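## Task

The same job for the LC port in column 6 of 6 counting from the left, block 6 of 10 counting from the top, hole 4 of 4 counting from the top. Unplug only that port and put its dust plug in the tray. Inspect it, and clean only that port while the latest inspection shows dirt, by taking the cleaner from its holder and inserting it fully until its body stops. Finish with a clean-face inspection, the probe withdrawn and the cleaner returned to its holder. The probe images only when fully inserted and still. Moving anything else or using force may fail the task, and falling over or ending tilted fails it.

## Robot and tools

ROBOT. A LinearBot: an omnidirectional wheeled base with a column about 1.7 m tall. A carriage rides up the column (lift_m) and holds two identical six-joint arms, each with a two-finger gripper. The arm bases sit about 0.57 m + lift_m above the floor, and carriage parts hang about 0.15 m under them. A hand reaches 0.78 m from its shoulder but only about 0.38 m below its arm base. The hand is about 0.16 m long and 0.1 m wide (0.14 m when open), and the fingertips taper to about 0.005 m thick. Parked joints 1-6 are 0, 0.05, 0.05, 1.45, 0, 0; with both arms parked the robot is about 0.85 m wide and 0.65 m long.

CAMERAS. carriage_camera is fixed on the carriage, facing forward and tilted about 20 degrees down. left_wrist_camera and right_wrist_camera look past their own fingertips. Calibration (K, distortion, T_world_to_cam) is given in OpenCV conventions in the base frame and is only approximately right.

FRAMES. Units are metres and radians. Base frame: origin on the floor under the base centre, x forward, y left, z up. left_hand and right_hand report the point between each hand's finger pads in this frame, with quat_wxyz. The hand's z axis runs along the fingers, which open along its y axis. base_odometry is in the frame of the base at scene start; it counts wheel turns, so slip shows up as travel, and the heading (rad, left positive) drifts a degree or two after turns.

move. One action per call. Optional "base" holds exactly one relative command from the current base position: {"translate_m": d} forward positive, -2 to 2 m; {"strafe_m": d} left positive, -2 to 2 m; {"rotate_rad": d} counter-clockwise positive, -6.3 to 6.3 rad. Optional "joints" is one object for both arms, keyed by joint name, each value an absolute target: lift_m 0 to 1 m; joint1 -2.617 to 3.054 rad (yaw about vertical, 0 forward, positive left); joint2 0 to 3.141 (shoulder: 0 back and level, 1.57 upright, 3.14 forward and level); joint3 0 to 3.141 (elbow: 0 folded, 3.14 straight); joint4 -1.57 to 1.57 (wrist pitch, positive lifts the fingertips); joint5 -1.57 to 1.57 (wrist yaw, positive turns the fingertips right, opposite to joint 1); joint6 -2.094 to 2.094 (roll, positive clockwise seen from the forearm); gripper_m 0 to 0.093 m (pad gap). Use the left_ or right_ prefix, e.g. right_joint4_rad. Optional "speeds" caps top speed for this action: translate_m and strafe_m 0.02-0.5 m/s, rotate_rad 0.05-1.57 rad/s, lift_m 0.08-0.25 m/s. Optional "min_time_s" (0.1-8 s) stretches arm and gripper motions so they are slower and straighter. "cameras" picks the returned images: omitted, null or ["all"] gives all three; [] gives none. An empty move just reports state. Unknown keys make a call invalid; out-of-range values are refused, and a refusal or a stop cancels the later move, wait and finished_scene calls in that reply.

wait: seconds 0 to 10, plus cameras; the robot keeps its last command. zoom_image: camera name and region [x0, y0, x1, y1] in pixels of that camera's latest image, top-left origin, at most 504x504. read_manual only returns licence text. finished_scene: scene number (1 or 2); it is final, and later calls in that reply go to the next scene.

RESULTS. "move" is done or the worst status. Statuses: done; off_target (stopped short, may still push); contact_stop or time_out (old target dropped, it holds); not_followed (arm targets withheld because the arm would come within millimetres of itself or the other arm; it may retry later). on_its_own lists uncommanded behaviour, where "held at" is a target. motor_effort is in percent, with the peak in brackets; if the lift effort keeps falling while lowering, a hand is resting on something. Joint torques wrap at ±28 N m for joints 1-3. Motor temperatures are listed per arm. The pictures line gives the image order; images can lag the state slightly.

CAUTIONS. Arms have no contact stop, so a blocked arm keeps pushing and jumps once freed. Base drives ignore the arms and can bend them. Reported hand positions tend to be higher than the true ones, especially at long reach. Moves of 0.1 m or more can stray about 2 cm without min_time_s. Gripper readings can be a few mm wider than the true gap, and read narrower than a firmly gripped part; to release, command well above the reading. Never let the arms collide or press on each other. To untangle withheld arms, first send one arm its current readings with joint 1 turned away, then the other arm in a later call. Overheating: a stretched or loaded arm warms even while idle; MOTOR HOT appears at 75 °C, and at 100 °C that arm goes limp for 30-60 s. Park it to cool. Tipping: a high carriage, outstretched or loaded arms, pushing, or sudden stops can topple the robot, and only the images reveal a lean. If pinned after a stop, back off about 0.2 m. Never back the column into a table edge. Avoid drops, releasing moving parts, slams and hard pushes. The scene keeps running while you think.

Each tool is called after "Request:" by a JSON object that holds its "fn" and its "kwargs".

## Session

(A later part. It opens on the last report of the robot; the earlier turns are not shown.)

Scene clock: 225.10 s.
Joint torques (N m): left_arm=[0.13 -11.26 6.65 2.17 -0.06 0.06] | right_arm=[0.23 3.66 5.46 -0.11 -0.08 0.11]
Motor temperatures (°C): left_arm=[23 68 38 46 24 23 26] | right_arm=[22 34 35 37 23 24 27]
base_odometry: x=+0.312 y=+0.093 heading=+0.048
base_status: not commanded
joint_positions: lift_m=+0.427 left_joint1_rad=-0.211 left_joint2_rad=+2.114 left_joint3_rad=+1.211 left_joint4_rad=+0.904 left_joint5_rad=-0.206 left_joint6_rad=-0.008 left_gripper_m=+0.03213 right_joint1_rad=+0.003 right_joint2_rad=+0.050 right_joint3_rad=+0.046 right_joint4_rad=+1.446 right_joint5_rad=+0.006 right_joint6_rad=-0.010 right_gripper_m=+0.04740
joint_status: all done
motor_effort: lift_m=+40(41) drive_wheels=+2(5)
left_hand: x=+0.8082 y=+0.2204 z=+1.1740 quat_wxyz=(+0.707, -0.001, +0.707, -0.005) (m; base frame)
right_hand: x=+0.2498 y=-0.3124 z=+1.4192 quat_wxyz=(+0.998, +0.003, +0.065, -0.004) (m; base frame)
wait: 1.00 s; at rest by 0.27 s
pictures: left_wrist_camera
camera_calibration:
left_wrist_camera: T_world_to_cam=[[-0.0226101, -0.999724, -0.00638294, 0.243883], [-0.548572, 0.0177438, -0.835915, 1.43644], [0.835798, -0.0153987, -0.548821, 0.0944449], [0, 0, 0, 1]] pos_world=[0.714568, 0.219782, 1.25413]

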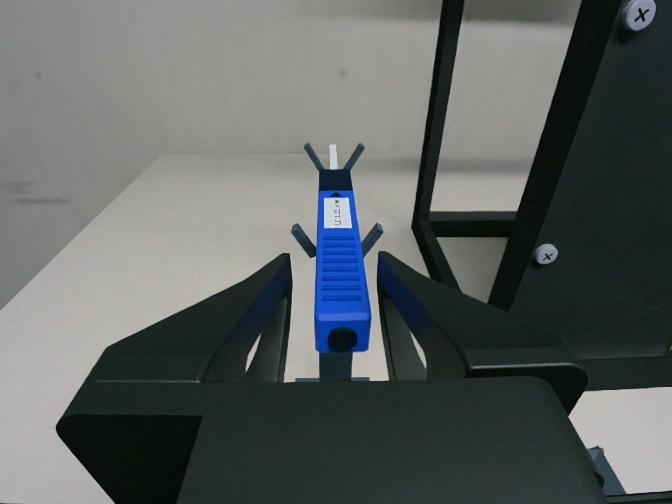

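Request:
{"fn": "move", "kwargs": {"base": {"strafe_m": -0.0015}, "speeds": {"strafe_m": 0.02}, "cameras": []}}

Request:
{"fn": "move", "kwargs": {"joints": {"left_gripper_m": 0.019}, "min_time_s": 1.5, "cameras": []}}

Request:
{"fn": "wait", "kwargs": {"seconds": 1, "cameras": ["left_wrist_camera"]}}

Request:
{"fn": "zoom_image", "kwargs": {"camera": "left_wrist_camera", "region": [220, 130, 460, 380]}}

Scene clock: 226.10 s.
Joint torques (N m): left_arm=[0.1 -11.22 6.64 2.16 -0.05 0.05] | right_arm=[0.05 3.6 5.41 -0.14 -0.04 0.19]
Motor temperatures (°C): left_arm=[23 68 38 46 24 23 26] | right_arm=[22 34 35 37 23 24 27]
move: done
base_odometry: x=+0.312 y=+0.092 heading=+0.047
base_status: done
joint_positions: lift_m=+0.427 left_joint1_rad=-0.211 left_joint2_rad=+2.114 left_joint3_rad=+1.211 left_joint4_rad=+0.904 left_joint5_rad=-0.206 left_joint6_rad=-0.008 left_gripper_m=+0.03213 right_joint1_rad=+0.002 right_joint2_rad=+0.050 right_joint3_rad=+0.046 right_joint4_rad=+1.446 right_joint5_rad=+0.005 right_joint6_rad=-0.009 right_gripper_m=+0.04740
joint_status: not commanded
motor_effort: lift_m=+41(41) drive_wheels=+0(3)
left_hand: x=+0.8082 y=+0.2204 z=+1.1740 quat_wxyz=(+0.707, -0.001, +0.707, -0.005) (m; base frame)
right_hand: x=+0.2498 y=-0.3122 z=+1.4192 quat_wxyz=(+0.998, +0.002, +0.065, -0.004) (m; base frame)
pictures: none
No camera images: "cameras" was empty.

Scene clock: 227.90 s.
Joint torques (N m): left_arm=[0.14 -11.25 6.65 2.15 -0.04 0.08] | right_arm=[0.13 3.82 5.55 -0.12 -0.11 0.16]
Motor temperatures (°C): left_arm=[23 68 38 46 24 23 26] | right_arm=[22 34 35 37 23 24 27]
move: done
base_odometry: x=+0.312 y=+0.092 heading=+0.047
base_status: not commanded
joint_positions: lift_m=+0.427 left_joint1_rad=-0.211 left_joint2_rad=+2.114 left_joint3_rad=+1.211 left_joint4_rad=+0.904 left_joint5_rad=-0.206 left_joint6_rad=-0.008 left_gripper_m=+0.01914 right_joint1_rad=+0.002 right_joint2_rad=+0.050 right_joint3_rad=+0.046 right_joint4_rad=+1.446 right_joint5_rad=+0.005 right_joint6_rad=-0.009 right_gripper_m=+0.04740
joint_status: all done
motor_effort: lift_m=+40(42) drive_wheels=+0(1)
left_hand: x=+0.8082 y=+0.2204 z=+1.1740 quat_wxyz=(+0.707, -0.001, +0.707, -0.005) (m; base frame)
right_hand: x=+0.2498 y=-0.3122 z=+1.4192 quat_wxyz=(+0.998, +0.002, +0.065, -0.004) (m; base frame)
pictures: none
No camera images: "cameras" was empty.

Scene clock: 228.90 s.
Joint torques (N m): left_arm=[0.14 -11.28 6.63 2.15 -0.06 0.07] | right_arm=[0.03 3.54 5.53 -0.07 -0.05 0.14]
Motor temperatures (°C): left_arm=[23 68 38 46 24 23 26] | right_arm=[22 34 35 37 23 24 27]
base_odometry: x=+0.312 y=+0.092 heading=+0.047
base_status: not commanded
joint_positions: lift_m=+0.427 left_joint1_rad=-0.211 left_joint2_rad=+2.114 left_joint3_rad=+1.211 left_joint4_rad=+0.904 left_joint5_rad=-0.206 left_joint6_rad=-0.008 left_gripper_m=+0.01914 right_joint1_rad=+0.002 right_joint2_rad=+0.050 right_joint3_rad=+0.046 right_joint4_rad=+1.446 right_joint5_rad=+0.005 right_joint6_rad=-0.009 right_gripper_m=+0.04740
joint_status: all done
motor_effort: lift_m=+40(42) drive_wheels=+0(1)
left_hand: x=+0.8082 y=+0.2204 z=+1.1740 quat_wxyz=(+0.707, -0.001, +0.707, -0.005) (m; base frame)
right_hand: x=+0.2498 y=-0.3122 z=+1.4192 quat_wxyz=(+0.998, +0.002, +0.065, -0.004) (m; base frame)
wait: 1.00 s; at rest by 0.27 s
pictures: left_wrist_camera
camera_calibration:
left_wrist_camera: T_world_to_cam=[[-0.0222453, -0.99973, -0.00674203, 0.244074], [-0.548531, 0.017843, -0.83594, 1.43642], [0.835834, -0.0148976, -0.54878, 0.0942559], [0, 0, 0, 1]] pos_world=[0.714568, 0.219782, 1.25413]

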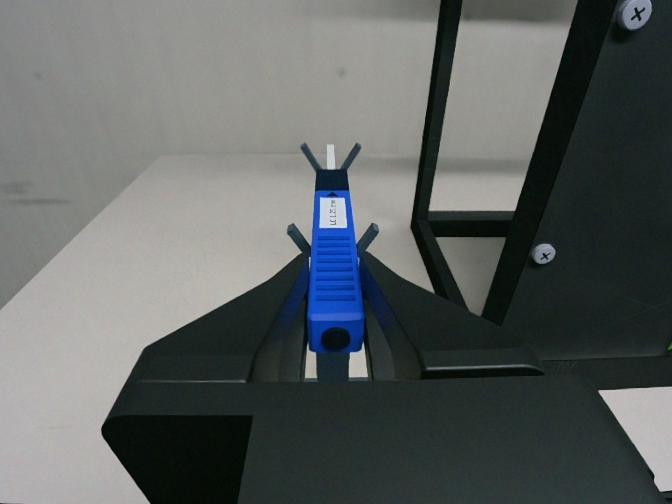

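Scaled by 2.016 from the camera's 672x504 image, which has a finer 960x720 frame.

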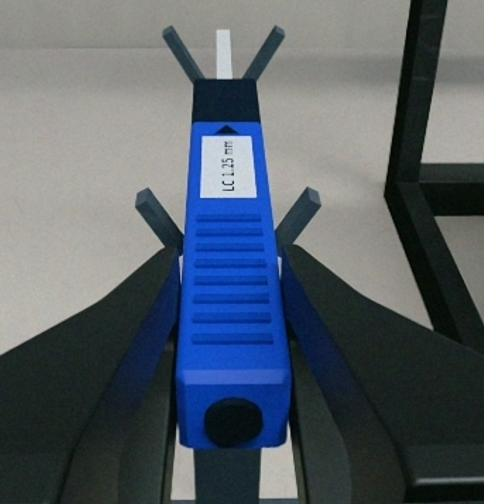

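Request:
{"fn": "move", "kwargs": {"joints": {"left_gripper_m": 0.009}, "min_time_s": 2, "cameras": []}}

Request:
{"fn": "wait", "kwargs": {"seconds": 1, "cameras": ["left_wrist_camera"]}}

Request:
{"fn": "zoom_image", "kwargs": {"camera": "left_wrist_camera", "region": [220, 130, 460, 380]}}

Scene clock: 231.47 s.
Joint torques (N m): left_arm=[0.14 -11.28 6.76 2.16 -0.07 0.07] | right_arm=[0.06 3.59 5.57 -0.09 -0.12 0.14]
Motor temperatures (°C): left_arm=[23 69 38 47 24 23 26] | right_arm=[22 34 35 36 23 24 27]
move: off_target
base_odometry: x=+0.312 y=+0.092 heading=+0.047
base_status: not commanded
joint_positions: lift_m=+0.427 left_joint1_rad=-0.211 left_joint2_rad=+2.114 left_joint3_rad=+1.211 left_joint4_rad=+0.904 left_joint5_rad=-0.206 left_joint6_rad=-0.008 left_gripper_m=+0.01725 right_joint1_rad=+0.002 right_joint2_rad=+0.050 right_joint3_rad=+0.046 right_joint4_rad=+1.446 right_joint5_rad=+0.005 right_joint6_rad=-0.009 right_gripper_m=+0.04740
joint_status: left_gripper_m off_target (ended at +0.01727, target +0.00900)
motor_effort: lift_m=+41(42) drive_wheels=+0(1)
left_hand: x=+0.8082 y=+0.2204 z=+1.1740 quat_wxyz=(+0.707, -0.001, +0.707, -0.005) (m; base frame)
right_hand: x=+0.2498 y=-0.3122 z=+1.4192 quat_wxyz=(+0.998, +0.002, +0.065, -0.004) (m; base frame)
pictures: none
No camera images: "cameras" was empty.

Scene clock: 232.47 s.
Joint torques (N m): left_arm=[0.14 -11.26 6.63 2.15 -0.05 0.07] | right_arm=[0.06 3.7 5.46 -0.07 -0.07 0.18]
Motor temperatures (°C): left_arm=[23 69 38 47 24 23 26] | right_arm=[22 34 35 36 23 24 27]
base_odometry: x=+0.312 y=+0.092 heading=+0.047
base_status: not commanded
joint_positions: lift_m=+0.427 left_joint1_rad=-0.211 left_joint2_rad=+2.114 left_joint3_rad=+1.211 left_joint4_rad=+0.904 left_joint5_rad=-0.206 left_joint6_rad=-0.008 left_gripper_m=+0.01725 right_joint1_rad=+0.002 right_joint2_rad=+0.050 right_joint3_rad=+0.046 right_joint4_rad=+1.446 right_joint5_rad=+0.005 right_joint6_rad=-0.009 right_gripper_m=+0.04740
joint_status: left_gripper_m off_target (ended at +0.01727, target +0.00900)
motor_effort: lift_m=+41(42) drive_wheels=+0(1)
left_hand: x=+0.8082 y=+0.2204 z=+1.1740 quat_wxyz=(+0.707, -0.001, +0.707, -0.005) (m; base frame)
right_hand: x=+0.2498 y=-0.3122 z=+1.4192 quat_wxyz=(+0.998, +0.002, +0.065, -0.004) (m; base frame)
wait: 1.00 s; at rest by 0.27 s
pictures: left_wrist_camera
camera_calibration:
left_wrist_camera: T_world_to_cam=[[-0.0222453, -0.99973, -0.00674203, 0.244074], [-0.548531, 0.017843, -0.83594, 1.43642], [0.835834, -0.0148976, -0.54878, 0.0942559], [0, 0, 0, 1]] pos_world=[0.714568, 0.219782, 1.25413]

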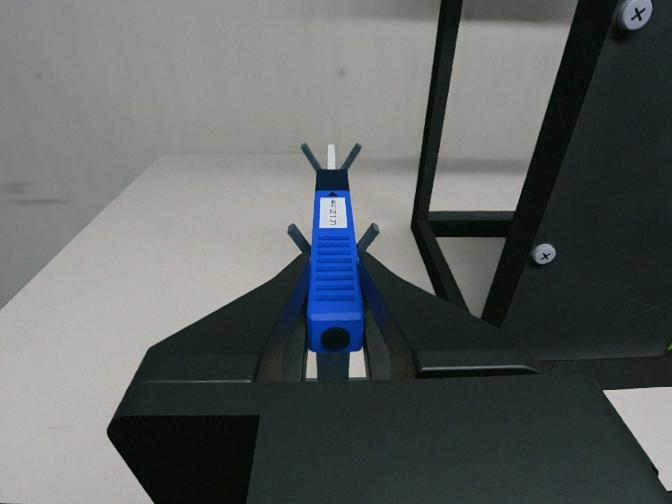

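Scaled by 2.016 from the camera's 672x504 image, which has a finer 960x720 frame.

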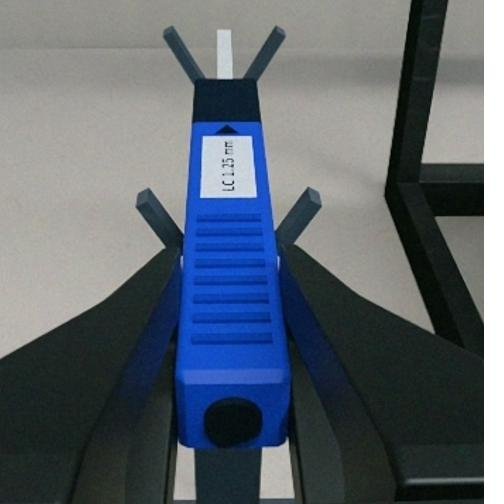

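Request:
{"fn": "move", "kwargs": {"joints": {"lift_m": 0.477}, "speeds": {"lift_m": 0.08}, "cameras": []}}

Request:
{"fn": "wait", "kwargs": {"seconds": 1, "cameras": ["left_wrist_camera"]}}

Request:
{"fn": "zoom_image", "kwargs": {"camera": "left_wrist_camera", "region": [220, 130, 460, 380]}}

Scene clock: 233.73 s.
Joint torques (N m): left_arm=[0.09 -11.23 6.69 2.19 -0.05 0.07] | right_arm=[0.31 3.54 5.49 -0.08 -0.07 0.19]
Motor temperatures (°C): left_arm=[23 69 38 47 24 23 26] | right_arm=[22 34 35 36 23 24 27]
move: done
base_odometry: x=+0.312 y=+0.092 heading=+0.047
base_status: not commanded
joint_positions: lift_m=+0.477 left_joint1_rad=-0.211 left_joint2_rad=+2.114 left_joint3_rad=+1.211 left_joint4_rad=+0.902 left_joint5_rad=-0.206 left_joint6_rad=-0.008 left_gripper_m=+0.01725 right_joint1_rad=+0.002 right_joint2_rad=+0.050 right_joint3_rad=+0.046 right_joint4_rad=+1.446 right_joint5_rad=+0.005 right_joint6_rad=-0.009 right_gripper_m=+0.04740
joint_status: all done
motor_effort: lift_m=+38(46) drive_wheels=+0(3)
left_hand: x=+0.8082 y=+0.2204 z=+1.2231 quat_wxyz=(+0.706, -0.001, +0.708, -0.005) (m; base frame)
right_hand: x=+0.2498 y=-0.3122 z=+1.4689 quat_wxyz=(+0.998, +0.002, +0.065, -0.004) (m; base frame)
pictures: none
No camera images: "cameras" was empty.

Scene clock: 234.73 s.
Joint torques (N m): left_arm=[0.12 -11.21 6.71 2.17 -0.05 0.07] | right_arm=[0.17 3.69 5.52 -0.08 -0.05 0.12]
Motor temperatures (°C): left_arm=[23 69 38 47 24 23 26] | right_arm=[22 34 35 36 23 24 27]
base_odometry: x=+0.312 y=+0.092 heading=+0.047
base_status: not commanded
joint_positions: lift_m=+0.477 left_joint1_rad=-0.211 left_joint2_rad=+2.114 left_joint3_rad=+1.211 left_joint4_rad=+0.902 left_joint5_rad=-0.206 left_joint6_rad=-0.008 left_gripper_m=+0.01725 right_joint1_rad=+0.002 right_joint2_rad=+0.050 right_joint3_rad=+0.046 right_joint4_rad=+1.446 right_joint5_rad=+0.005 right_joint6_rad=-0.009 right_gripper_m=+0.04740
joint_status: all done
motor_effort: lift_m=+39(46) drive_wheels=+0(3)
left_hand: x=+0.8082 y=+0.2204 z=+1.2231 quat_wxyz=(+0.706, -0.001, +0.708, -0.005) (m; base frame)
right_hand: x=+0.2498 y=-0.3122 z=+1.4689 quat_wxyz=(+0.998, +0.002, +0.065, -0.004) (m; base frame)
wait: 1.00 s; at rest by 0.27 s
pictures: left_wrist_camera
camera_calibration:
left_wrist_camera: T_world_to_cam=[[-0.0222308, -0.999727, -0.00719031, 0.24498], [-0.55038, 0.0182422, -0.834715, 1.47732], [0.834618, -0.014599, -0.550635, 0.124436], [0, 0, 0, 1]] pos_world=[0.714677, 0.21978, 1.30342]

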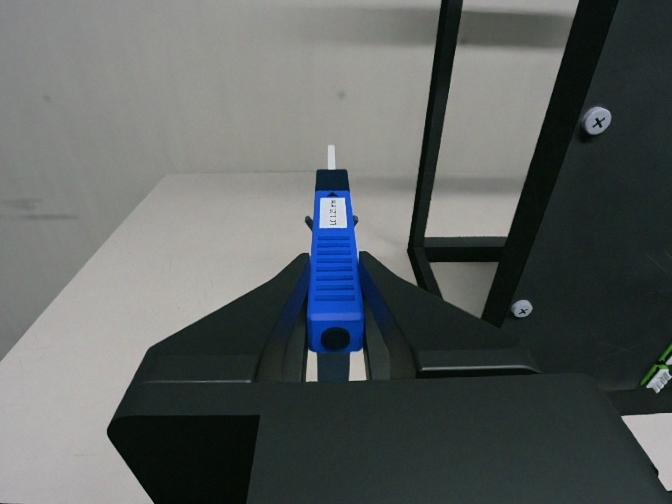

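Scaled by 2.016 from the camera's 672x504 image, which has a finer 960x720 frame.

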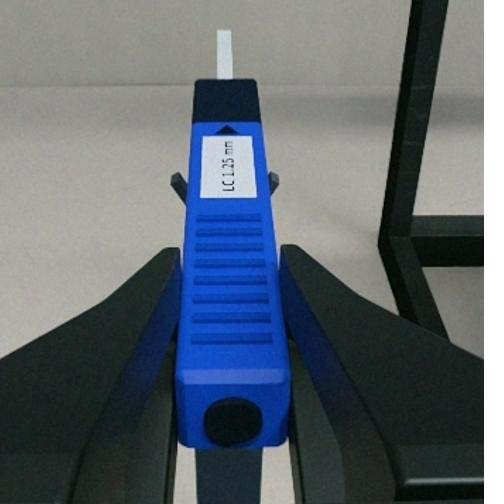

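Request:
{"fn": "move", "kwargs": {"base": {"translate_m": -0.15}, "speeds": {"translate_m": 0.15}, "cameras": []}}

Request:
{"fn": "move", "kwargs": {"base": {"strafe_m": -0.42}, "joints": {"left_joint1_rad": -0.21, "left_joint2_rad": 1.85, "left_joint3_rad": 0.806, "left_joint4_rad": 1.05, "left_joint5_rad": -0.21, "lift_m": 0.405}, "speeds": {"strafe_m": 0.15}, "min_time_s": 2.5, "cameras": []}}

Request:
{"fn": "wait", "kwargs": {"seconds": 1}}

Scene clock: 238.03 s.
Joint torques (N m): left_arm=[0.16 -11.25 6.65 2.19 -0.06 0.07] | right_arm=[0.28 3.6 5.65 -0.13 -0.1 0.15]
Motor temperatures (°C): left_arm=[23 69 38 47 24 23 26] | right_arm=[22 34 34 36 23 24 27]
move: done
base_odometry: x=+0.162 y=+0.084 heading=+0.047
base_status: done
joint_positions: lift_m=+0.477 left_joint1_rad=-0.211 left_joint2_rad=+2.114 left_joint3_rad=+1.211 left_joint4_rad=+0.901 left_joint5_rad=-0.206 left_joint6_rad=-0.008 left_gripper_m=+0.01725 right_joint1_rad=+0.002 right_joint2_rad=+0.050 right_joint3_rad=+0.046 right_joint4_rad=+1.446 right_joint5_rad=+0.005 right_joint6_rad=-0.009 right_gripper_m=+0.04740
joint_status: not commanded
motor_effort: lift_m=+39(39) drive_wheels=-1(14)
left_hand: x=+0.8082 y=+0.2204 z=+1.2230 quat_wxyz=(+0.706, -0.001, +0.708, -0.005) (m; base frame)
right_hand: x=+0.2498 y=-0.3122 z=+1.4689 quat_wxyz=(+0.998, +0.002, +0.065, -0.004) (m; base frame)
pictures: none
No camera images: "cameras" was empty.

Scene clock: 241.83 s.
Joint torques (N m): left_arm=[0.02 -11.38 4.55 2.37 -0.03 0.08] | right_arm=[0.25 3.7 5.67 -0.05 0 0.26]
Motor temperatures (°C): left_arm=[23 69 38 47 24 23 26] | right_arm=[22 33 34 35 23 24 27]
move: done
base_odometry: x=+0.182 y=-0.335 heading=+0.047
base_status: done
joint_positions: lift_m=+0.405 left_joint1_rad=-0.210 left_joint2_rad=+1.883 left_joint3_rad=+0.817 left_joint4_rad=+1.033 left_joint5_rad=-0.208 left_joint6_rad=-0.008 left_gripper_m=+0.01724 right_joint1_rad=+0.001 right_joint2_rad=+0.050 right_joint3_rad=+0.046 right_joint4_rad=+1.446 right_joint5_rad=+0.004 right_joint6_rad=-0.009 right_gripper_m=+0.04740
joint_status: all done
motor_effort: lift_m=+41(43) drive_wheels=-4(10)
left_hand: x=+0.7268 y=+0.2390 z=+1.1384 quat_wxyz=(+0.695, +0.000, +0.719, -0.001) (m; base frame)
right_hand: x=+0.2497 y=-0.3121 z=+1.3967 quat_wxyz=(+0.998, +0.002, +0.064, -0.004) (m; base frame)
pictures: none
No camera images: "cameras" was empty.

Scene clock: 242.83 s.
Joint torques (N m): left_arm=[0.03 -11.33 4.56 2.36 -0.04 0.07] | right_arm=[0.08 3.62 5.45 -0.09 0.03 0.16]
Motor temperatures (°C): left_arm=[23 69 38 47 24 23 26] | right_arm=[22 33 34 35 23 24 27]
base_odometry: x=+0.182 y=-0.335 heading=+0.047
base_status: done
joint_positions: lift_m=+0.405 left_joint1_rad=-0.210 left_joint2_rad=+1.883 left_joint3_rad=+0.817 left_joint4_rad=+1.033 left_joint5_rad=-0.208 left_joint6_rad=-0.008 left_gripper_m=+0.01724 right_joint1_rad=+0.001 right_joint2_rad=+0.050 right_joint3_rad=+0.046 right_joint4_rad=+1.446 right_joint5_rad=+0.004 right_joint6_rad=-0.009 right_gripper_m=+0.04740
joint_status: all done
motor_effort: lift_m=+41(43) drive_wheels=-3(10)
left_hand: x=+0.7268 y=+0.2390 z=+1.1384 quat_wxyz=(+0.695, +0.000, +0.719, -0.001) (m; base frame)
right_hand: x=+0.2497 y=-0.3121 z=+1.3967 quat_wxyz=(+0.998, +0.002, +0.064, -0.004) (m; base frame)
wait: 1.00 s; at rest by 0.27 s
pictures: carriage_camera, left_wrist_camera, right_wrist_camera
camera_calibration:
carriage_camera: T_world_to_cam=[[-0.0363689, -0.998764, -0.033866, 0.0551062], [-0.390446, 0.0453962, -0.919506, 1.32011], [0.919907, -0.0202185, -0.391615, 0.439102], [0, 0, 0, 1]] pos_world=[0.113502, 0.00398818, 1.38767]
left_wrist_camera: T_world_to_cam=[[-0.0194844, -0.999723, -0.0132328, 0.265955], [-0.576046, 0.0220428, -0.81712, 1.35917], [0.817185, -0.00829836, -0.576315, 0.18628], [0, 0, 0, 1]] pos_world=[0.635902, 0.237467, 1.22148]
right_wrist_camera: T_world_to_cam=[[0.0572899, -0.998357, 0.00119976, -0.318711], [0.690466, 0.0387538, -0.722326, 0.848365], [0.721093, 0.0422104, 0.691552, -1.01017], [0, 0, 0, 1]] pos_world=[0.16092, -0.308425, 1.31177]

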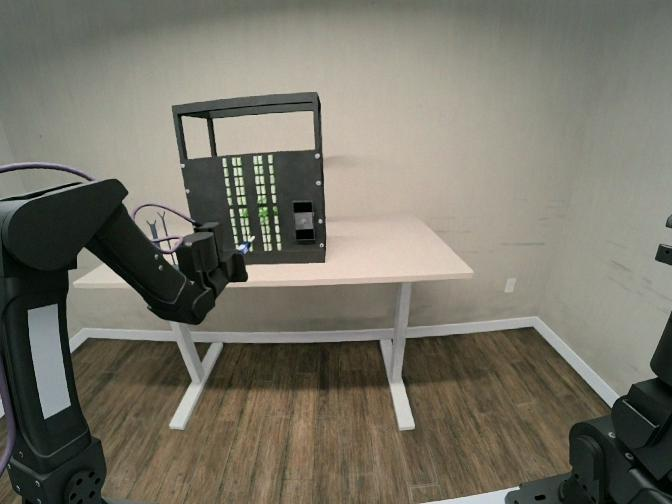

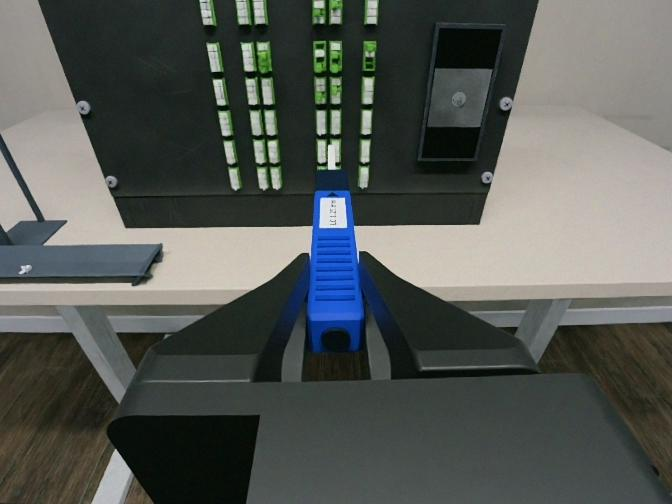

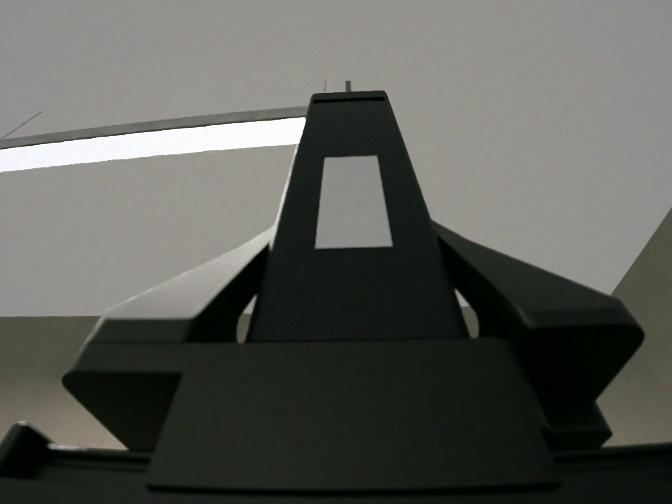

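Request:
{"fn": "move", "kwargs": {"joints": {"left_joint2_rad": 1.893, "left_joint4_rad": 1.085}, "min_time_s": 1, "cameras": []}}

Request:
{"fn": "move", "kwargs": {"base": {"strafe_m": -0.035}, "speeds": {"strafe_m": 0.05}, "cameras": []}}

Request:
{"fn": "wait", "kwargs": {"seconds": 1, "cameras": ["left_wrist_camera"]}}

Request:
{"fn": "zoom_image", "kwargs": {"camera": "left_wrist_camera", "region": [280, 20, 400, 200]}}

Scene clock: 244.60 s.
Joint torques (N m): left_arm=[-0.02 -7.99 4.59 2.37 -0.04 0.08] | right_arm=[0.12 3.75 5.49 -0.02 -0.06 0.17]
Motor temperatures (°C): left_arm=[23 68 38 47 24 23 26] | right_arm=[22 33 34 35 23 24 27]
move: done
base_odometry: x=+0.182 y=-0.335 heading=+0.047
base_status: not commanded
joint_positions: lift_m=+0.405 left_joint1_rad=-0.210 left_joint2_rad=+1.883 left_joint3_rad=+0.817 left_joint4_rad=+1.066 left_joint5_rad=-0.208 left_joint6_rad=-0.008 left_gripper_m=+0.01724 right_joint1_rad=+0.001 right_joint2_rad=+0.050 right_joint3_rad=+0.046 right_joint4_rad=+1.446 right_joint5_rad=+0.004 right_joint6_rad=-0.009 right_gripper_m=+0.04740
joint_status: all done
motor_effort: lift_m=+41(42) drive_wheels=-4(4)
left_hand: x=+0.7269 y=+0.2389 z=+1.1465 quat_wxyz=(+0.707, -0.002, +0.707, -0.004) (m; base frame)
right_hand: x=+0.2497 y=-0.3121 z=+1.3967 quat_wxyz=(+0.998, +0.002, +0.064, -0.004) (m; base frame)
pictures: none
No camera images: "cameras" was empty.

Scene clock: 245.80 s.
Joint torques (N m): left_arm=[0.08 -8.09 4.56 2.36 -0.02 0.07] | right_arm=[-0.01 3.48 5.46 -0.09 -0.07 0.11]
Motor temperatures (°C): left_arm=[23 68 38 47 24 23 26] | right_arm=[22 33 34 35 23 24 27]
move: done
base_odometry: x=+0.183 y=-0.370 heading=+0.047
base_status: done
joint_positions: lift_m=+0.405 left_joint1_rad=-0.211 left_joint2_rad=+1.883 left_joint3_rad=+0.817 left_joint4_rad=+1.068 left_joint5_rad=-0.208 left_joint6_rad=-0.008 left_gripper_m=+0.01724 right_joint1_rad=+0.001 right_joint2_rad=+0.050 right_joint3_rad=+0.046 right_joint4_rad=+1.446 right_joint5_rad=+0.004 right_joint6_rad=-0.009 right_gripper_m=+0.04740
joint_status: not commanded
motor_effort: lift_m=+40(42) drive_wheels=-4(9)
left_hand: x=+0.7268 y=+0.2383 z=+1.1469 quat_wxyz=(+0.708, -0.002, +0.706, -0.004) (m; base frame)
right_hand: x=+0.2497 y=-0.3121 z=+1.3967 quat_wxyz=(+0.998, +0.002, +0.064, -0.004) (m; base frame)
pictures: none
No camera images: "cameras" was empty.

Scene clock: 246.80 s.
Joint torques (N m): left_arm=[0.09 -8.01 4.53 2.36 -0.02 0.07] | right_arm=[0.42 3.78 5.56 -0.14 -0.05 0.17]
Motor temperatures (°C): left_arm=[23 67 38 47 24 23 27] | right_arm=[22 33 34 35 23 24 27]
base_odometry: x=+0.183 y=-0.370 heading=+0.047
base_status: done
joint_positions: lift_m=+0.405 left_joint1_rad=-0.211 left_joint2_rad=+1.883 left_joint3_rad=+0.817 left_joint4_rad=+1.068 left_joint5_rad=-0.208 left_joint6_rad=-0.008 left_gripper_m=+0.01724 right_joint1_rad=+0.001 right_joint2_rad=+0.050 right_joint3_rad=+0.046 right_joint4_rad=+1.446 right_joint5_rad=+0.004 right_joint6_rad=-0.009 right_gripper_m=+0.04740
joint_status: not commanded
motor_effort: lift_m=+41(42) drive_wheels=-3(9)
left_hand: x=+0.7268 y=+0.2383 z=+1.1469 quat_wxyz=(+0.708, -0.002, +0.706, -0.004) (m; base frame)
right_hand: x=+0.2497 y=-0.3121 z=+1.3967 quat_wxyz=(+0.998, +0.002, +0.064, -0.004) (m; base frame)
wait: 1.00 s; at rest by 0.27 s
pictures: left_wrist_camera
camera_calibration:
left_wrist_camera: T_world_to_cam=[[-0.0199084, -0.999781, -0.00650481, 0.258025], [-0.547311, 0.0163427, -0.836769, 1.36927], [0.836692, -0.0130986, -0.547517, 0.145199], [0, 0, 0, 1]] pos_world=[0.633067, 0.237492, 1.22694]

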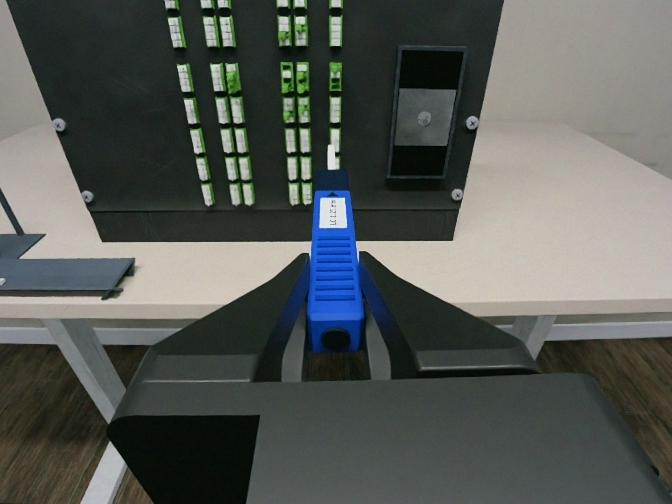

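Scaled by 2.800 from the camera's 672x504 image, which has a finer 960x720 frame.

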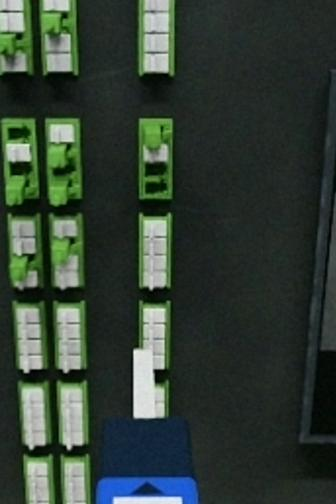

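Request:
{"fn": "move", "kwargs": {"base": {"translate_m": 0.12}, "speeds": {"translate_m": 0.08}, "cameras": []}}

Request:
{"fn": "move", "kwargs": {"base": {"strafe_m": -0.004}, "speeds": {"strafe_m": 0.02}, "cameras": []}}

Request:
{"fn": "wait", "kwargs": {"seconds": 1, "cameras": ["left_wrist_camera"]}}

Request:
{"fn": "zoom_image", "kwargs": {"camera": "left_wrist_camera", "region": [300, 100, 380, 180]}}

Scene clock: 249.53 s.
Joint torques (N m): left_arm=[0.13 -8.01 4.57 2.31 -0.04 0.08] | right_arm=[0.2 3.52 5.64 -0.09 -0.02 0.15]
Motor temperatures (°C): left_arm=[23 66 37 47 24 23 27] | right_arm=[22 33 34 35 23 24 27]
move: done
base_odometry: x=+0.303 y=-0.365 heading=+0.046
base_status: done
joint_positions: lift_m=+0.405 left_joint1_rad=-0.211 left_joint2_rad=+1.883 left_joint3_rad=+0.817 left_joint4_rad=+1.072 left_joint5_rad=-0.208 left_joint6_rad=-0.008 left_gripper_m=+0.01724 right_joint1_rad=+0.001 right_joint2_rad=+0.050 right_joint3_rad=+0.046 right_joint4_rad=+1.446 right_joint5_rad=+0.004 right_joint6_rad=-0.009 right_gripper_m=+0.04740
joint_status: not commanded
motor_effort: lift_m=+40(42) drive_wheels=-6(10)
left_hand: x=+0.7268 y=+0.2382 z=+1.1479 quat_wxyz=(+0.709, -0.002, +0.705, -0.005) (m; base frame)
right_hand: x=+0.2495 y=-0.3121 z=+1.3968 quat_wxyz=(+0.998, +0.002, +0.064, -0.004) (m; base frame)
pictures: none
No camera images: "cameras" was empty.

Scene clock: 250.13 s.
Joint torques (N m): left_arm=[0.23 -8.06 4.53 2.32 -0.01 0.06] | right_arm=[0.44 3.55 5.82 -0.14 -0.07 0.19]
Motor temperatures (°C): left_arm=[23 66 37 47 24 23 27] | right_arm=[22 33 34 35 23 24 27]
move: done
base_odometry: x=+0.303 y=-0.369 heading=+0.047
base_status: done
joint_positions: lift_m=+0.405 left_joint1_rad=-0.212 left_joint2_rad=+1.883 left_joint3_rad=+0.817 left_joint4_rad=+1.073 left_joint5_rad=-0.208 left_joint6_rad=-0.008 left_gripper_m=+0.01724 right_joint1_rad=+0.000 right_joint2_rad=+0.050 right_joint3_rad=+0.046 right_joint4_rad=+1.446 right_joint5_rad=+0.004 right_joint6_rad=-0.009 right_gripper_m=+0.04740
joint_status: not commanded
motor_effort: lift_m=+41(41) drive_wheels=+4(7)
left_hand: x=+0.7268 y=+0.2381 z=+1.1480 quat_wxyz=(+0.709, -0.002, +0.705, -0.005) (m; base frame)
right_hand: x=+0.2496 y=-0.3120 z=+1.3968 quat_wxyz=(+0.998, +0.001, +0.064, -0.005) (m; base frame)
pictures: none
No camera images: "cameras" was empty.

Scene clock: 251.13 s.
Joint torques (N m): left_arm=[0.13 -8.01 4.51 2.31 -0.03 0.08] | right_arm=[0.18 3.49 5.67 -0.11 -0.05 0.17]
Motor temperatures (°C): left_arm=[23 65 37 46 24 23 27] | right_arm=[22 33 34 35 23 24 27]
base_odometry: x=+0.303 y=-0.369 heading=+0.047
base_status: done
joint_positions: lift_m=+0.405 left_joint1_rad=-0.212 left_joint2_rad=+1.883 left_joint3_rad=+0.817 left_joint4_rad=+1.073 left_joint5_rad=-0.208 left_joint6_rad=-0.008 left_gripper_m=+0.01724 right_joint1_rad=+0.000 right_joint2_rad=+0.050 right_joint3_rad=+0.046 right_joint4_rad=+1.446 right_joint5_rad=+0.004 right_joint6_rad=-0.009 right_gripper_m=+0.04740
joint_status: not commanded
motor_effort: lift_m=+41(41) drive_wheels=+3(7)
left_hand: x=+0.7268 y=+0.2381 z=+1.1480 quat_wxyz=(+0.709, -0.002, +0.705, -0.005) (m; base frame)
right_hand: x=+0.2496 y=-0.3120 z=+1.3968 quat_wxyz=(+0.998, +0.001, +0.064, -0.005) (m; base frame)
wait: 1.00 s; at rest by 0.27 s
pictures: left_wrist_camera
camera_calibration:
left_wrist_camera: T_world_to_cam=[[-0.0202811, -0.999778, -0.00573076, 0.257207], [-0.543917, 0.0158428, -0.838989, 1.37026], [0.838894, -0.0138986, -0.544118, 0.140509], [0, 0, 0, 1]] pos_world=[0.63265, 0.237394, 1.22756]

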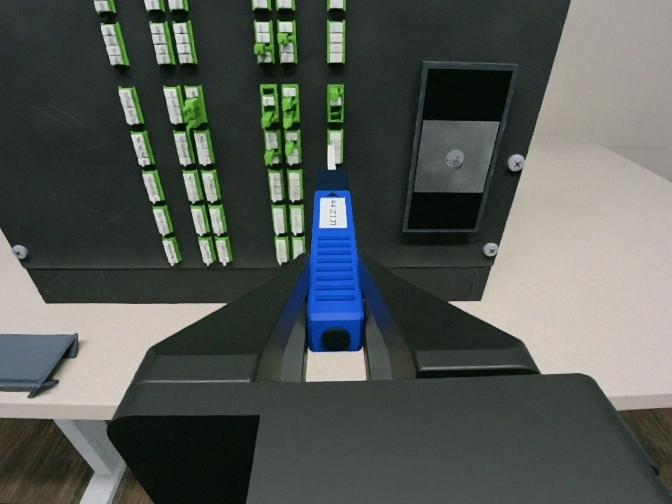

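Scaled by 6.300 from the camera's 672x504 image, which has a finer 960x720 frame.

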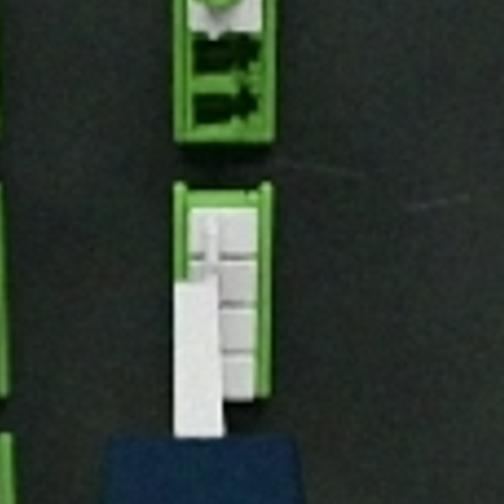

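Request:
{"fn": "move", "kwargs": {"base": {"strafe_m": -0.0025}, "joints": {"lift_m": 0.417, "left_joint4_rad": 1.052}, "speeds": {"strafe_m": 0.02, "lift_m": 0.08}, "cameras": []}}

Request:
{"fn": "move", "kwargs": {"base": {"translate_m": 0.022}, "speeds": {"translate_m": 0.03}, "cameras": []}}

Request:
{"fn": "wait", "kwargs": {"seconds": 1, "cameras": ["left_wrist_camera"]}}

Request:
{"fn": "zoom_image", "kwargs": {"camera": "left_wrist_camera", "region": [300, 110, 370, 180]}}

Scene clock: 256.17 s.
Joint torques (N m): left_arm=[0.08 -8.14 4.78 2.11 -0.02 0.07] | right_arm=[0.46 3.75 5.48 -0.12 -0.01 0.2]
Motor temperatures (°C): left_arm=[23 64 37 46 24 23 27] | right_arm=[22 33 34 34 23 24 27]
move: done
base_odometry: x=+0.303 y=-0.371 heading=+0.047
base_status: done
joint_positions: lift_m=+0.417 left_joint1_rad=-0.211 left_joint2_rad=+1.885 left_joint3_rad=+0.814 left_joint4_rad=+1.061 left_joint5_rad=-0.209 left_joint6_rad=-0.008 left_gripper_m=+0.01724 right_joint1_rad=+0.000 right_joint2_rad=+0.050 right_joint3_rad=+0.046 right_joint4_rad=+1.446 right_joint5_rad=+0.003 right_joint6_rad=-0.009 right_gripper_m=+0.04740
joint_status: all done
motor_effort: lift_m=+39(46) drive_wheels=+3(7)
left_hand: x=+0.7263 y=+0.2389 z=+1.1551 quat_wxyz=(+0.703, -0.001, +0.711, -0.003) (m; base frame)
right_hand: x=+0.2497 y=-0.3119 z=+1.4089 quat_wxyz=(+0.998, +0.001, +0.064, -0.005) (m; base frame)
pictures: none
No camera images: "cameras" was empty.

Scene clock: 257.43 s.
Joint torques (N m): left_arm=[0.06 -8.17 4.78 2.12 -0.03 0.07] | right_arm=[0.32 3.32 5.44 -0.17 0 0.14]
Motor temperatures (°C): left_arm=[23 64 37 46 24 23 27] | right_arm=[22 33 34 34 23 24 27]
move: done
base_odometry: x=+0.325 y=-0.370 heading=+0.047
base_status: done
joint_positions: lift_m=+0.417 left_joint1_rad=-0.211 left_joint2_rad=+1.885 left_joint3_rad=+0.814 left_joint4_rad=+1.059 left_joint5_rad=-0.208 left_joint6_rad=-0.008 left_gripper_m=+0.01724 right_joint1_rad=+0.000 right_joint2_rad=+0.050 right_joint3_rad=+0.046 right_joint4_rad=+1.446 right_joint5_rad=+0.003 right_joint6_rad=-0.009 right_gripper_m=+0.04740
joint_status: not commanded
motor_effort: lift_m=+38(39) drive_wheels=+2(11)
left_hand: x=+0.7263 y=+0.2388 z=+1.1546 quat_wxyz=(+0.703, -0.001, +0.711, -0.003) (m; base frame)
right_hand: x=+0.2496 y=-0.3119 z=+1.4089 quat_wxyz=(+0.998, +0.001, +0.064, -0.005) (m; base frame)
pictures: none
No camera images: "cameras" was empty.

Scene clock: 258.43 s.
Joint torques (N m): left_arm=[0.09 -8.12 4.81 2.13 -0.04 0.07] | right_arm=[0.32 3.6 5.76 -0.11 -0.07 0.14]
Motor temperatures (°C): left_arm=[23 64 37 46 24 23 27] | right_arm=[22 33 34 34 23 24 27]
base_odometry: x=+0.325 y=-0.370 heading=+0.047
base_status: done
joint_positions: lift_m=+0.417 left_joint1_rad=-0.211 left_joint2_rad=+1.885 left_joint3_rad=+0.814 left_joint4_rad=+1.059 left_joint5_rad=-0.208 left_joint6_rad=-0.008 left_gripper_m=+0.01724 right_joint1_rad=+0.000 right_joint2_rad=+0.050 right_joint3_rad=+0.046 right_joint4_rad=+1.446 right_joint5_rad=+0.003 right_joint6_rad=-0.009 right_gripper_m=+0.04740
joint_status: not commanded
motor_effort: lift_m=+39(39) drive_wheels=-5(11)
left_hand: x=+0.7263 y=+0.2388 z=+1.1546 quat_wxyz=(+0.703, -0.001, +0.711, -0.003) (m; base frame)
right_hand: x=+0.2496 y=-0.3119 z=+1.4089 quat_wxyz=(+0.998, +0.001, +0.064, -0.005) (m; base frame)
wait: 1.00 s; at rest by 0.27 s
pictures: left_wrist_camera
camera_calibration:
left_wrist_camera: T_world_to_cam=[[-0.0192667, -0.999772, -0.00924884, 0.26127], [-0.559155, 0.0184433, -0.828858, 1.37433], [0.828839, -0.0107979, -0.559382, 0.168638], [0, 0, 0, 1]] pos_world=[0.633724, 0.237684, 1.23588]

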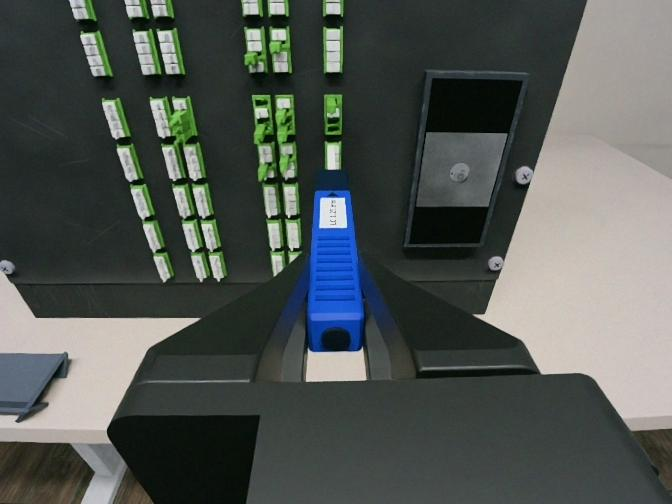

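Scaled by 7.200 from the camera's 672x504 image, which has a finer 960x720 frame.

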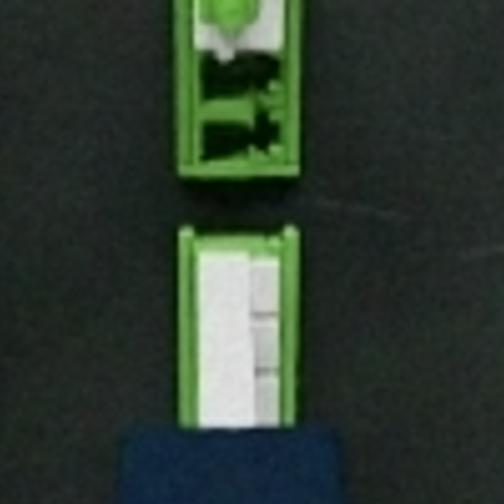

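Request:
{"fn": "move", "kwargs": {"joints": {"lift_m": 0.423, "left_joint4_rad": 1.085}, "speeds": {"lift_m": 0.08}, "min_time_s": 1, "cameras": []}}

Request:
{"fn": "wait", "kwargs": {"seconds": 1, "cameras": ["left_wrist_camera"]}}

Request:
{"fn": "zoom_image", "kwargs": {"camera": "left_wrist_camera", "region": [305, 120, 365, 180]}}

Scene clock: 260.40 s.
Joint torques (N m): left_arm=[0.03 -8.2 4.83 2.36 -0.03 0.07] | right_arm=[0.21 3.82 5.41 -0.11 0 0.12]
Motor temperatures (°C): left_arm=[23 63 37 46 24 23 27] | right_arm=[22 33 34 34 23 24 27]
move: done
base_odometry: x=+0.325 y=-0.370 heading=+0.047
base_status: not commanded
joint_positions: lift_m=+0.423 left_joint1_rad=-0.211 left_joint2_rad=+1.886 left_joint3_rad=+0.813 left_joint4_rad=+1.067 left_joint5_rad=-0.208 left_joint6_rad=-0.008 left_gripper_m=+0.01724 right_joint1_rad=+0.000 right_joint2_rad=+0.050 right_joint3_rad=+0.046 right_joint4_rad=+1.446 right_joint5_rad=+0.003 right_joint6_rad=-0.009 right_gripper_m=+0.04740
joint_status: all done
motor_effort: lift_m=+38(46) drive_wheels=+2(6)
left_hand: x=+0.7263 y=+0.2388 z=+1.1617 quat_wxyz=(+0.705, -0.002, +0.709, -0.003) (m; base frame)
right_hand: x=+0.2497 y=-0.3119 z=+1.4149 quat_wxyz=(+0.998, +0.001, +0.064, -0.005) (m; base frame)
pictures: none
No camera images: "cameras" was empty.

Scene clock: 261.40 s.
Joint torques (N m): left_arm=[0.13 -8.25 4.86 2.38 -0.02 0.08] | right_arm=[0.36 3.56 5.67 -0.08 -0.06 0.1]
Motor temperatures (°C): left_arm=[23 63 37 46 24 23 27] | right_arm=[22 33 34 34 23 24 27]
base_odometry: x=+0.325 y=-0.370 heading=+0.047
base_status: not commanded
joint_positions: lift_m=+0.423 left_joint1_rad=-0.211 left_joint2_rad=+1.886 left_joint3_rad=+0.813 left_joint4_rad=+1.068 left_joint5_rad=-0.208 left_joint6_rad=-0.008 left_gripper_m=+0.01724 right_joint1_rad=+0.000 right_joint2_rad=+0.050 right_joint3_rad=+0.046 right_joint4_rad=+1.446 right_joint5_rad=+0.003 right_joint6_rad=-0.009 right_gripper_m=+0.04740
joint_status: all done
motor_effort: lift_m=+38(46) drive_wheels=+3(6)
left_hand: x=+0.7263 y=+0.2388 z=+1.1619 quat_wxyz=(+0.705, -0.002, +0.709, -0.003) (m; base frame)
right_hand: x=+0.2497 y=-0.3119 z=+1.4149 quat_wxyz=(+0.998, +0.001, +0.064, -0.005) (m; base frame)
wait: 1.00 s; at rest by 0.27 s
pictures: left_wrist_camera
camera_calibration:
left_wrist_camera: T_world_to_cam=[[-0.0192055, -0.999784, -0.00793459, 0.259756], [-0.55359, 0.0172421, -0.832611, 1.3809], [0.832568, -0.0115982, -0.553801, 0.163762], [0, 0, 0, 1]] pos_world=[0.633098, 0.237789, 1.24251]

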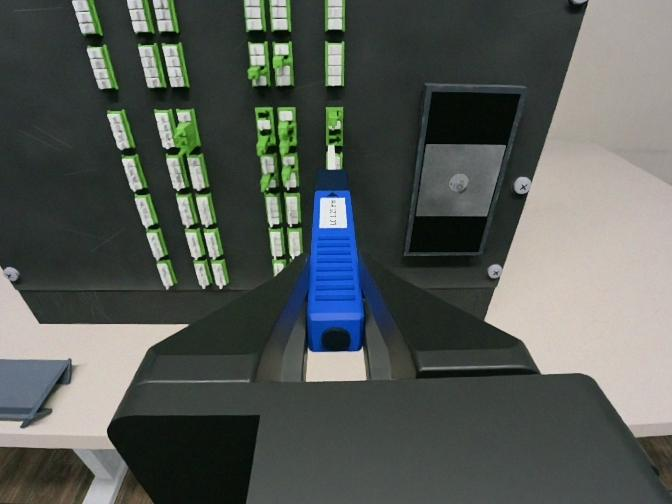

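Scaled by 8.400 from the camera's 672x504 image, which has a finer 960x720 frame.

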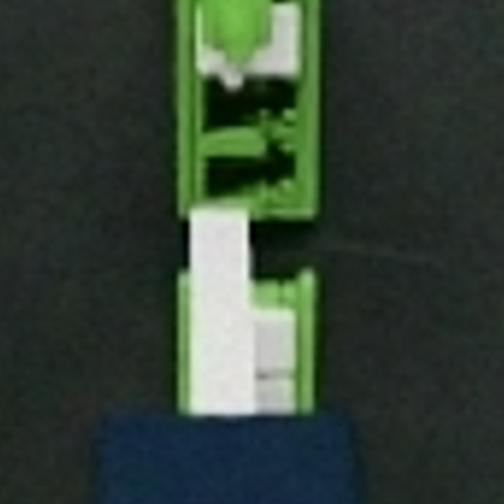

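Request:
{"fn": "move", "kwargs": {"base": {"strafe_m": -0.0012}, "speeds": {"strafe_m": 0.02}, "cameras": []}}

Request:
{"fn": "move", "kwargs": {"base": {"translate_m": 0.006}, "speeds": {"translate_m": 0.02}, "cameras": []}}

Request:
{"fn": "wait", "kwargs": {"seconds": 1, "cameras": ["left_wrist_camera"]}}

Request:
{"fn": "zoom_image", "kwargs": {"camera": "left_wrist_camera", "region": [315, 125, 355, 165]}}

Scene clock: 262.23 s.
Joint torques (N m): left_arm=[0.09 -8.21 4.75 2.35 -0.01 0.07] | right_arm=[0.4 3.49 5.44 -0.13 -0.05 0.12]
Motor temperatures (°C): left_arm=[23 63 37 46 24 23 27] | right_arm=[22 32 34 34 23 24 27]
move: done
base_odometry: x=+0.325 y=-0.371 heading=+0.047
base_status: done
joint_positions: lift_m=+0.423 left_joint1_rad=-0.211 left_joint2_rad=+1.886 left_joint3_rad=+0.813 left_joint4_rad=+1.069 left_joint5_rad=-0.208 left_joint6_rad=-0.008 left_gripper_m=+0.01724 right_joint1_rad=+0.001 right_joint2_rad=+0.050 right_joint3_rad=+0.046 right_joint4_rad=+1.446 right_joint5_rad=+0.002 right_joint6_rad=-0.009 right_gripper_m=+0.04740
joint_status: not commanded
motor_effort: lift_m=+39(39) drive_wheels=+1(4)
left_hand: x=+0.7263 y=+0.2388 z=+1.1622 quat_wxyz=(+0.706, -0.002, +0.709, -0.003) (m; base frame)
right_hand: x=+0.2497 y=-0.3118 z=+1.4149 quat_wxyz=(+0.998, +0.001, +0.064, -0.004) (m; base frame)
pictures: none
No camera images: "cameras" was empty.

Scene clock: 262.93 s.
Joint torques (N m): left_arm=[0.08 -8.24 4.85 2.32 -0.06 0.05] | right_arm=[0.27 3.56 5.45 -0.25 -0.03 0.15]
Motor temperatures (°C): left_arm=[23 63 37 46 24 23 27] | right_arm=[22 32 34 34 23 24 27]
move: done
base_odometry: x=+0.331 y=-0.371 heading=+0.046
base_status: done
joint_positions: lift_m=+0.423 left_joint1_rad=-0.211 left_joint2_rad=+1.886 left_joint3_rad=+0.813 left_joint4_rad=+1.072 left_joint5_rad=-0.208 left_joint6_rad=-0.008 left_gripper_m=+0.01724 right_joint1_rad=+0.000 right_joint2_rad=+0.050 right_joint3_rad=+0.046 right_joint4_rad=+1.446 right_joint5_rad=+0.002 right_joint6_rad=-0.009 right_gripper_m=+0.04740
joint_status: not commanded
motor_effort: lift_m=+39(39) drive_wheels=-5(9)
left_hand: x=+0.7263 y=+0.2385 z=+1.1630 quat_wxyz=(+0.707, -0.002, +0.707, -0.004) (m; base frame)
right_hand: x=+0.2495 y=-0.3118 z=+1.4149 quat_wxyz=(+0.998, +0.001, +0.064, -0.004) (m; base frame)
pictures: none
No camera images: "cameras" was empty.

Scene clock: 263.93 s.
Joint torques (N m): left_arm=[0.13 -8.17 4.85 2.32 -0.01 0.09] | right_arm=[0.34 3.47 5.57 -0.13 -0.08 0.19]
Motor temperatures (°C): left_arm=[23 63 37 46 24 23 27] | right_arm=[22 32 34 34 23 24 27]
base_odometry: x=+0.331 y=-0.371 heading=+0.046
base_status: done
joint_positions: lift_m=+0.423 left_joint1_rad=-0.211 left_joint2_rad=+1.886 left_joint3_rad=+0.813 left_joint4_rad=+1.072 left_joint5_rad=-0.208 left_joint6_rad=-0.008 left_gripper_m=+0.01724 right_joint1_rad=+0.000 right_joint2_rad=+0.050 right_joint3_rad=+0.046 right_joint4_rad=+1.446 right_joint5_rad=+0.002 right_joint6_rad=-0.009 right_gripper_m=+0.04740
joint_status: not commanded
motor_effort: lift_m=+39(39) drive_wheels=+1(9)
left_hand: x=+0.7263 y=+0.2385 z=+1.1630 quat_wxyz=(+0.707, -0.002, +0.707, -0.004) (m; base frame)
right_hand: x=+0.2495 y=-0.3118 z=+1.4149 quat_wxyz=(+0.998, +0.001, +0.064, -0.004) (m; base frame)
wait: 1.00 s; at rest by 0.27 s
pictures: left_wrist_camera
camera_calibration:
left_wrist_camera: T_world_to_cam=[[-0.0203119, -0.999769, -0.00703033, 0.259127], [-0.549779, 0.0170423, -0.835136, 1.3821], [0.835063, -0.0130981, -0.549998, 0.158475], [0, 0, 0, 1]] pos_world=[0.632778, 0.237589, 1.24323]

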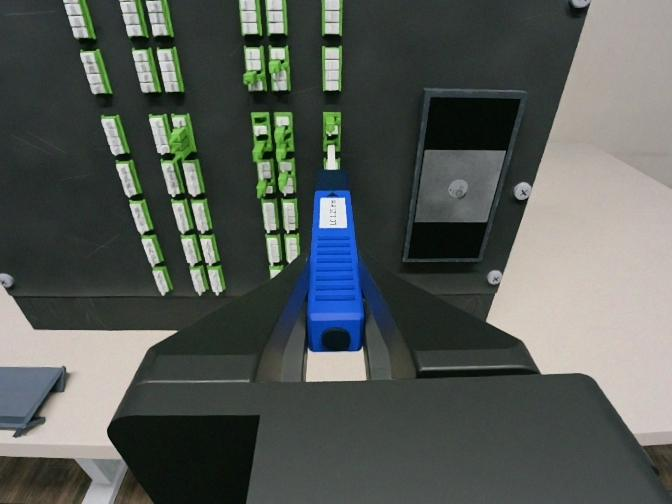

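Scaled by 12.600 from the camera's 672x504 image, which has a finer 960x720 frame.

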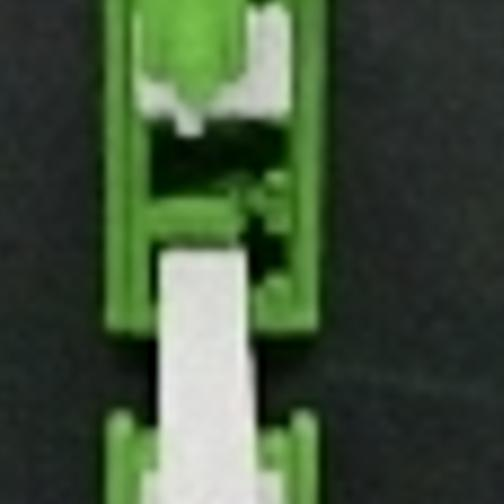

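Request:
{"fn": "move", "kwargs": {"joints": {"lift_m": 0.4215, "left_joint4_rad": 1.08}, "speeds": {"lift_m": 0.08}, "cameras": []}}

Request:
{"fn": "move", "kwargs": {"base": {"translate_m": 0.003}, "speeds": {"translate_m": 0.02}, "cameras": []}}

Request:
{"fn": "wait", "kwargs": {"seconds": 1.2, "cameras": ["left_wrist_camera"]}}

Request:
{"fn": "zoom_image", "kwargs": {"camera": "left_wrist_camera", "region": [315, 125, 355, 165]}}

Scene clock: 265.60 s.
Joint torques (N m): left_arm=[0.1 -8.34 4.83 2.24 -0.03 0.07] | right_arm=[0.32 3.86 5.72 -0.13 -0.02 0.21]
Motor temperatures (°C): left_arm=[23 63 37 46 24 23 27] | right_arm=[22 32 34 34 23 24 27]
move: done
base_odometry: x=+0.331 y=-0.371 heading=+0.046
base_status: not commanded
joint_positions: lift_m=+0.421 left_joint1_rad=-0.211 left_joint2_rad=+1.886 left_joint3_rad=+0.813 left_joint4_rad=+1.074 left_joint5_rad=-0.208 left_joint6_rad=-0.008 left_gripper_m=+0.01724 right_joint1_rad=+0.000 right_joint2_rad=+0.050 right_joint3_rad=+0.045 right_joint4_rad=+1.447 right_joint5_rad=+0.002 right_joint6_rad=-0.009 right_gripper_m=+0.04740
joint_status: all done
motor_effort: lift_m=+40(41) drive_wheels=+1(4)
left_hand: x=+0.7263 y=+0.2385 z=+1.1616 quat_wxyz=(+0.707, -0.002, +0.707, -0.004) (m; base frame)
right_hand: x=+0.2496 y=-0.3118 z=+1.4132 quat_wxyz=(+0.998, +0.001, +0.064, -0.004) (m; base frame)
pictures: none
No camera images: "cameras" was empty.

Scene clock: 266.33 s.
Joint torques (N m): left_arm=[0.1 -8.25 4.98 2.25 -0.03 0.05] | right_arm=[0.36 3.63 5.75 -0.15 -0.05 0.2]
Motor temperatures (°C): left_arm=[23 62 37 46 24 23 27] | right_arm=[22 32 33 34 23 24 27]
move: done
base_odometry: x=+0.334 y=-0.371 heading=+0.046
base_status: done
joint_positions: lift_m=+0.421 left_joint1_rad=-0.211 left_joint2_rad=+1.886 left_joint3_rad=+0.811 left_joint4_rad=+1.074 left_joint5_rad=-0.209 left_joint6_rad=-0.008 left_gripper_m=+0.01724 right_joint1_rad=+0.000 right_joint2_rad=+0.050 right_joint3_rad=+0.045 right_joint4_rad=+1.446 right_joint5_rad=+0.002 right_joint6_rad=-0.009 right_gripper_m=+0.04740
joint_status: not commanded
motor_effort: lift_m=+41(41) drive_wheels=+2(11)
left_hand: x=+0.7259 y=+0.2387 z=+1.1610 quat_wxyz=(+0.707, -0.002, +0.707, -0.004) (m; base frame)
right_hand: x=+0.2496 y=-0.3118 z=+1.4132 quat_wxyz=(+0.998, +0.001, +0.064, -0.004) (m; base frame)
pictures: none
No camera images: "cameras" was empty.

Scene clock: 267.53 s.
Joint torques (N m): left_arm=[0.1 -8.25 5 2.24 -0.03 0.07] | right_arm=[0.36 3.6 5.39 -0.13 -0.09 0.11]
Motor temperatures (°C): left_arm=[23 62 37 46 24 23 27] | right_arm=[22 32 33 34 23 24 27]
base_odometry: x=+0.334 y=-0.371 heading=+0.046
base_status: done
joint_positions: lift_m=+0.421 left_joint1_rad=-0.211 left_joint2_rad=+1.886 left_joint3_rad=+0.811 left_joint4_rad=+1.074 left_joint5_rad=-0.209 left_joint6_rad=-0.008 left_gripper_m=+0.01724 right_joint1_rad=+0.000 right_joint2_rad=+0.050 right_joint3_rad=+0.045 right_joint4_rad=+1.447 right_joint5_rad=+0.002 right_joint6_rad=-0.009 right_gripper_m=+0.04740
joint_status: not commanded
motor_effort: lift_m=+40(41) drive_wheels=+2(11)
left_hand: x=+0.7259 y=+0.2387 z=+1.1610 quat_wxyz=(+0.707, -0.002, +0.707, -0.004) (m; base frame)
right_hand: x=+0.2496 y=-0.3118 z=+1.4132 quat_wxyz=(+0.998, +0.001, +0.064, -0.004) (m; base frame)
wait: 1.20 s; at rest by 0.27 s
pictures: left_wrist_camera
camera_calibration:
left_wrist_camera: T_world_to_cam=[[-0.0191472, -0.999792, -0.00707919, 0.258639], [-0.549804, 0.0164427, -0.835132, 1.38036], [0.835074, -0.0120983, -0.550005, 0.157473], [0, 0, 0, 1]] pos_world=[0.63238, 0.237793, 1.24123]

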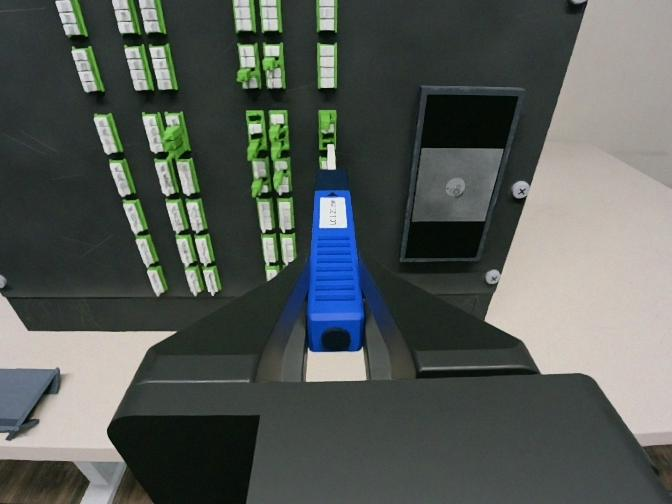

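Scaled by 12.600 from the camera's 672x504 image, which has a finer 960x720 frame.

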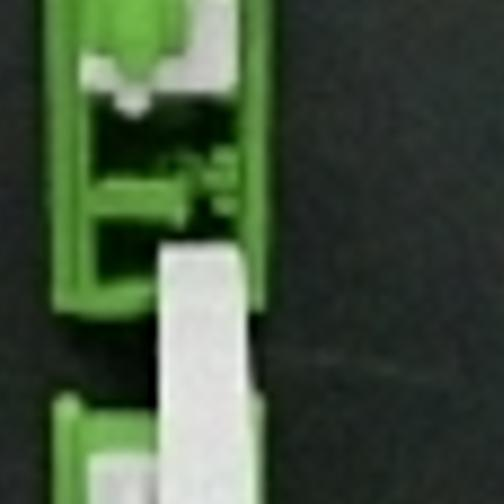

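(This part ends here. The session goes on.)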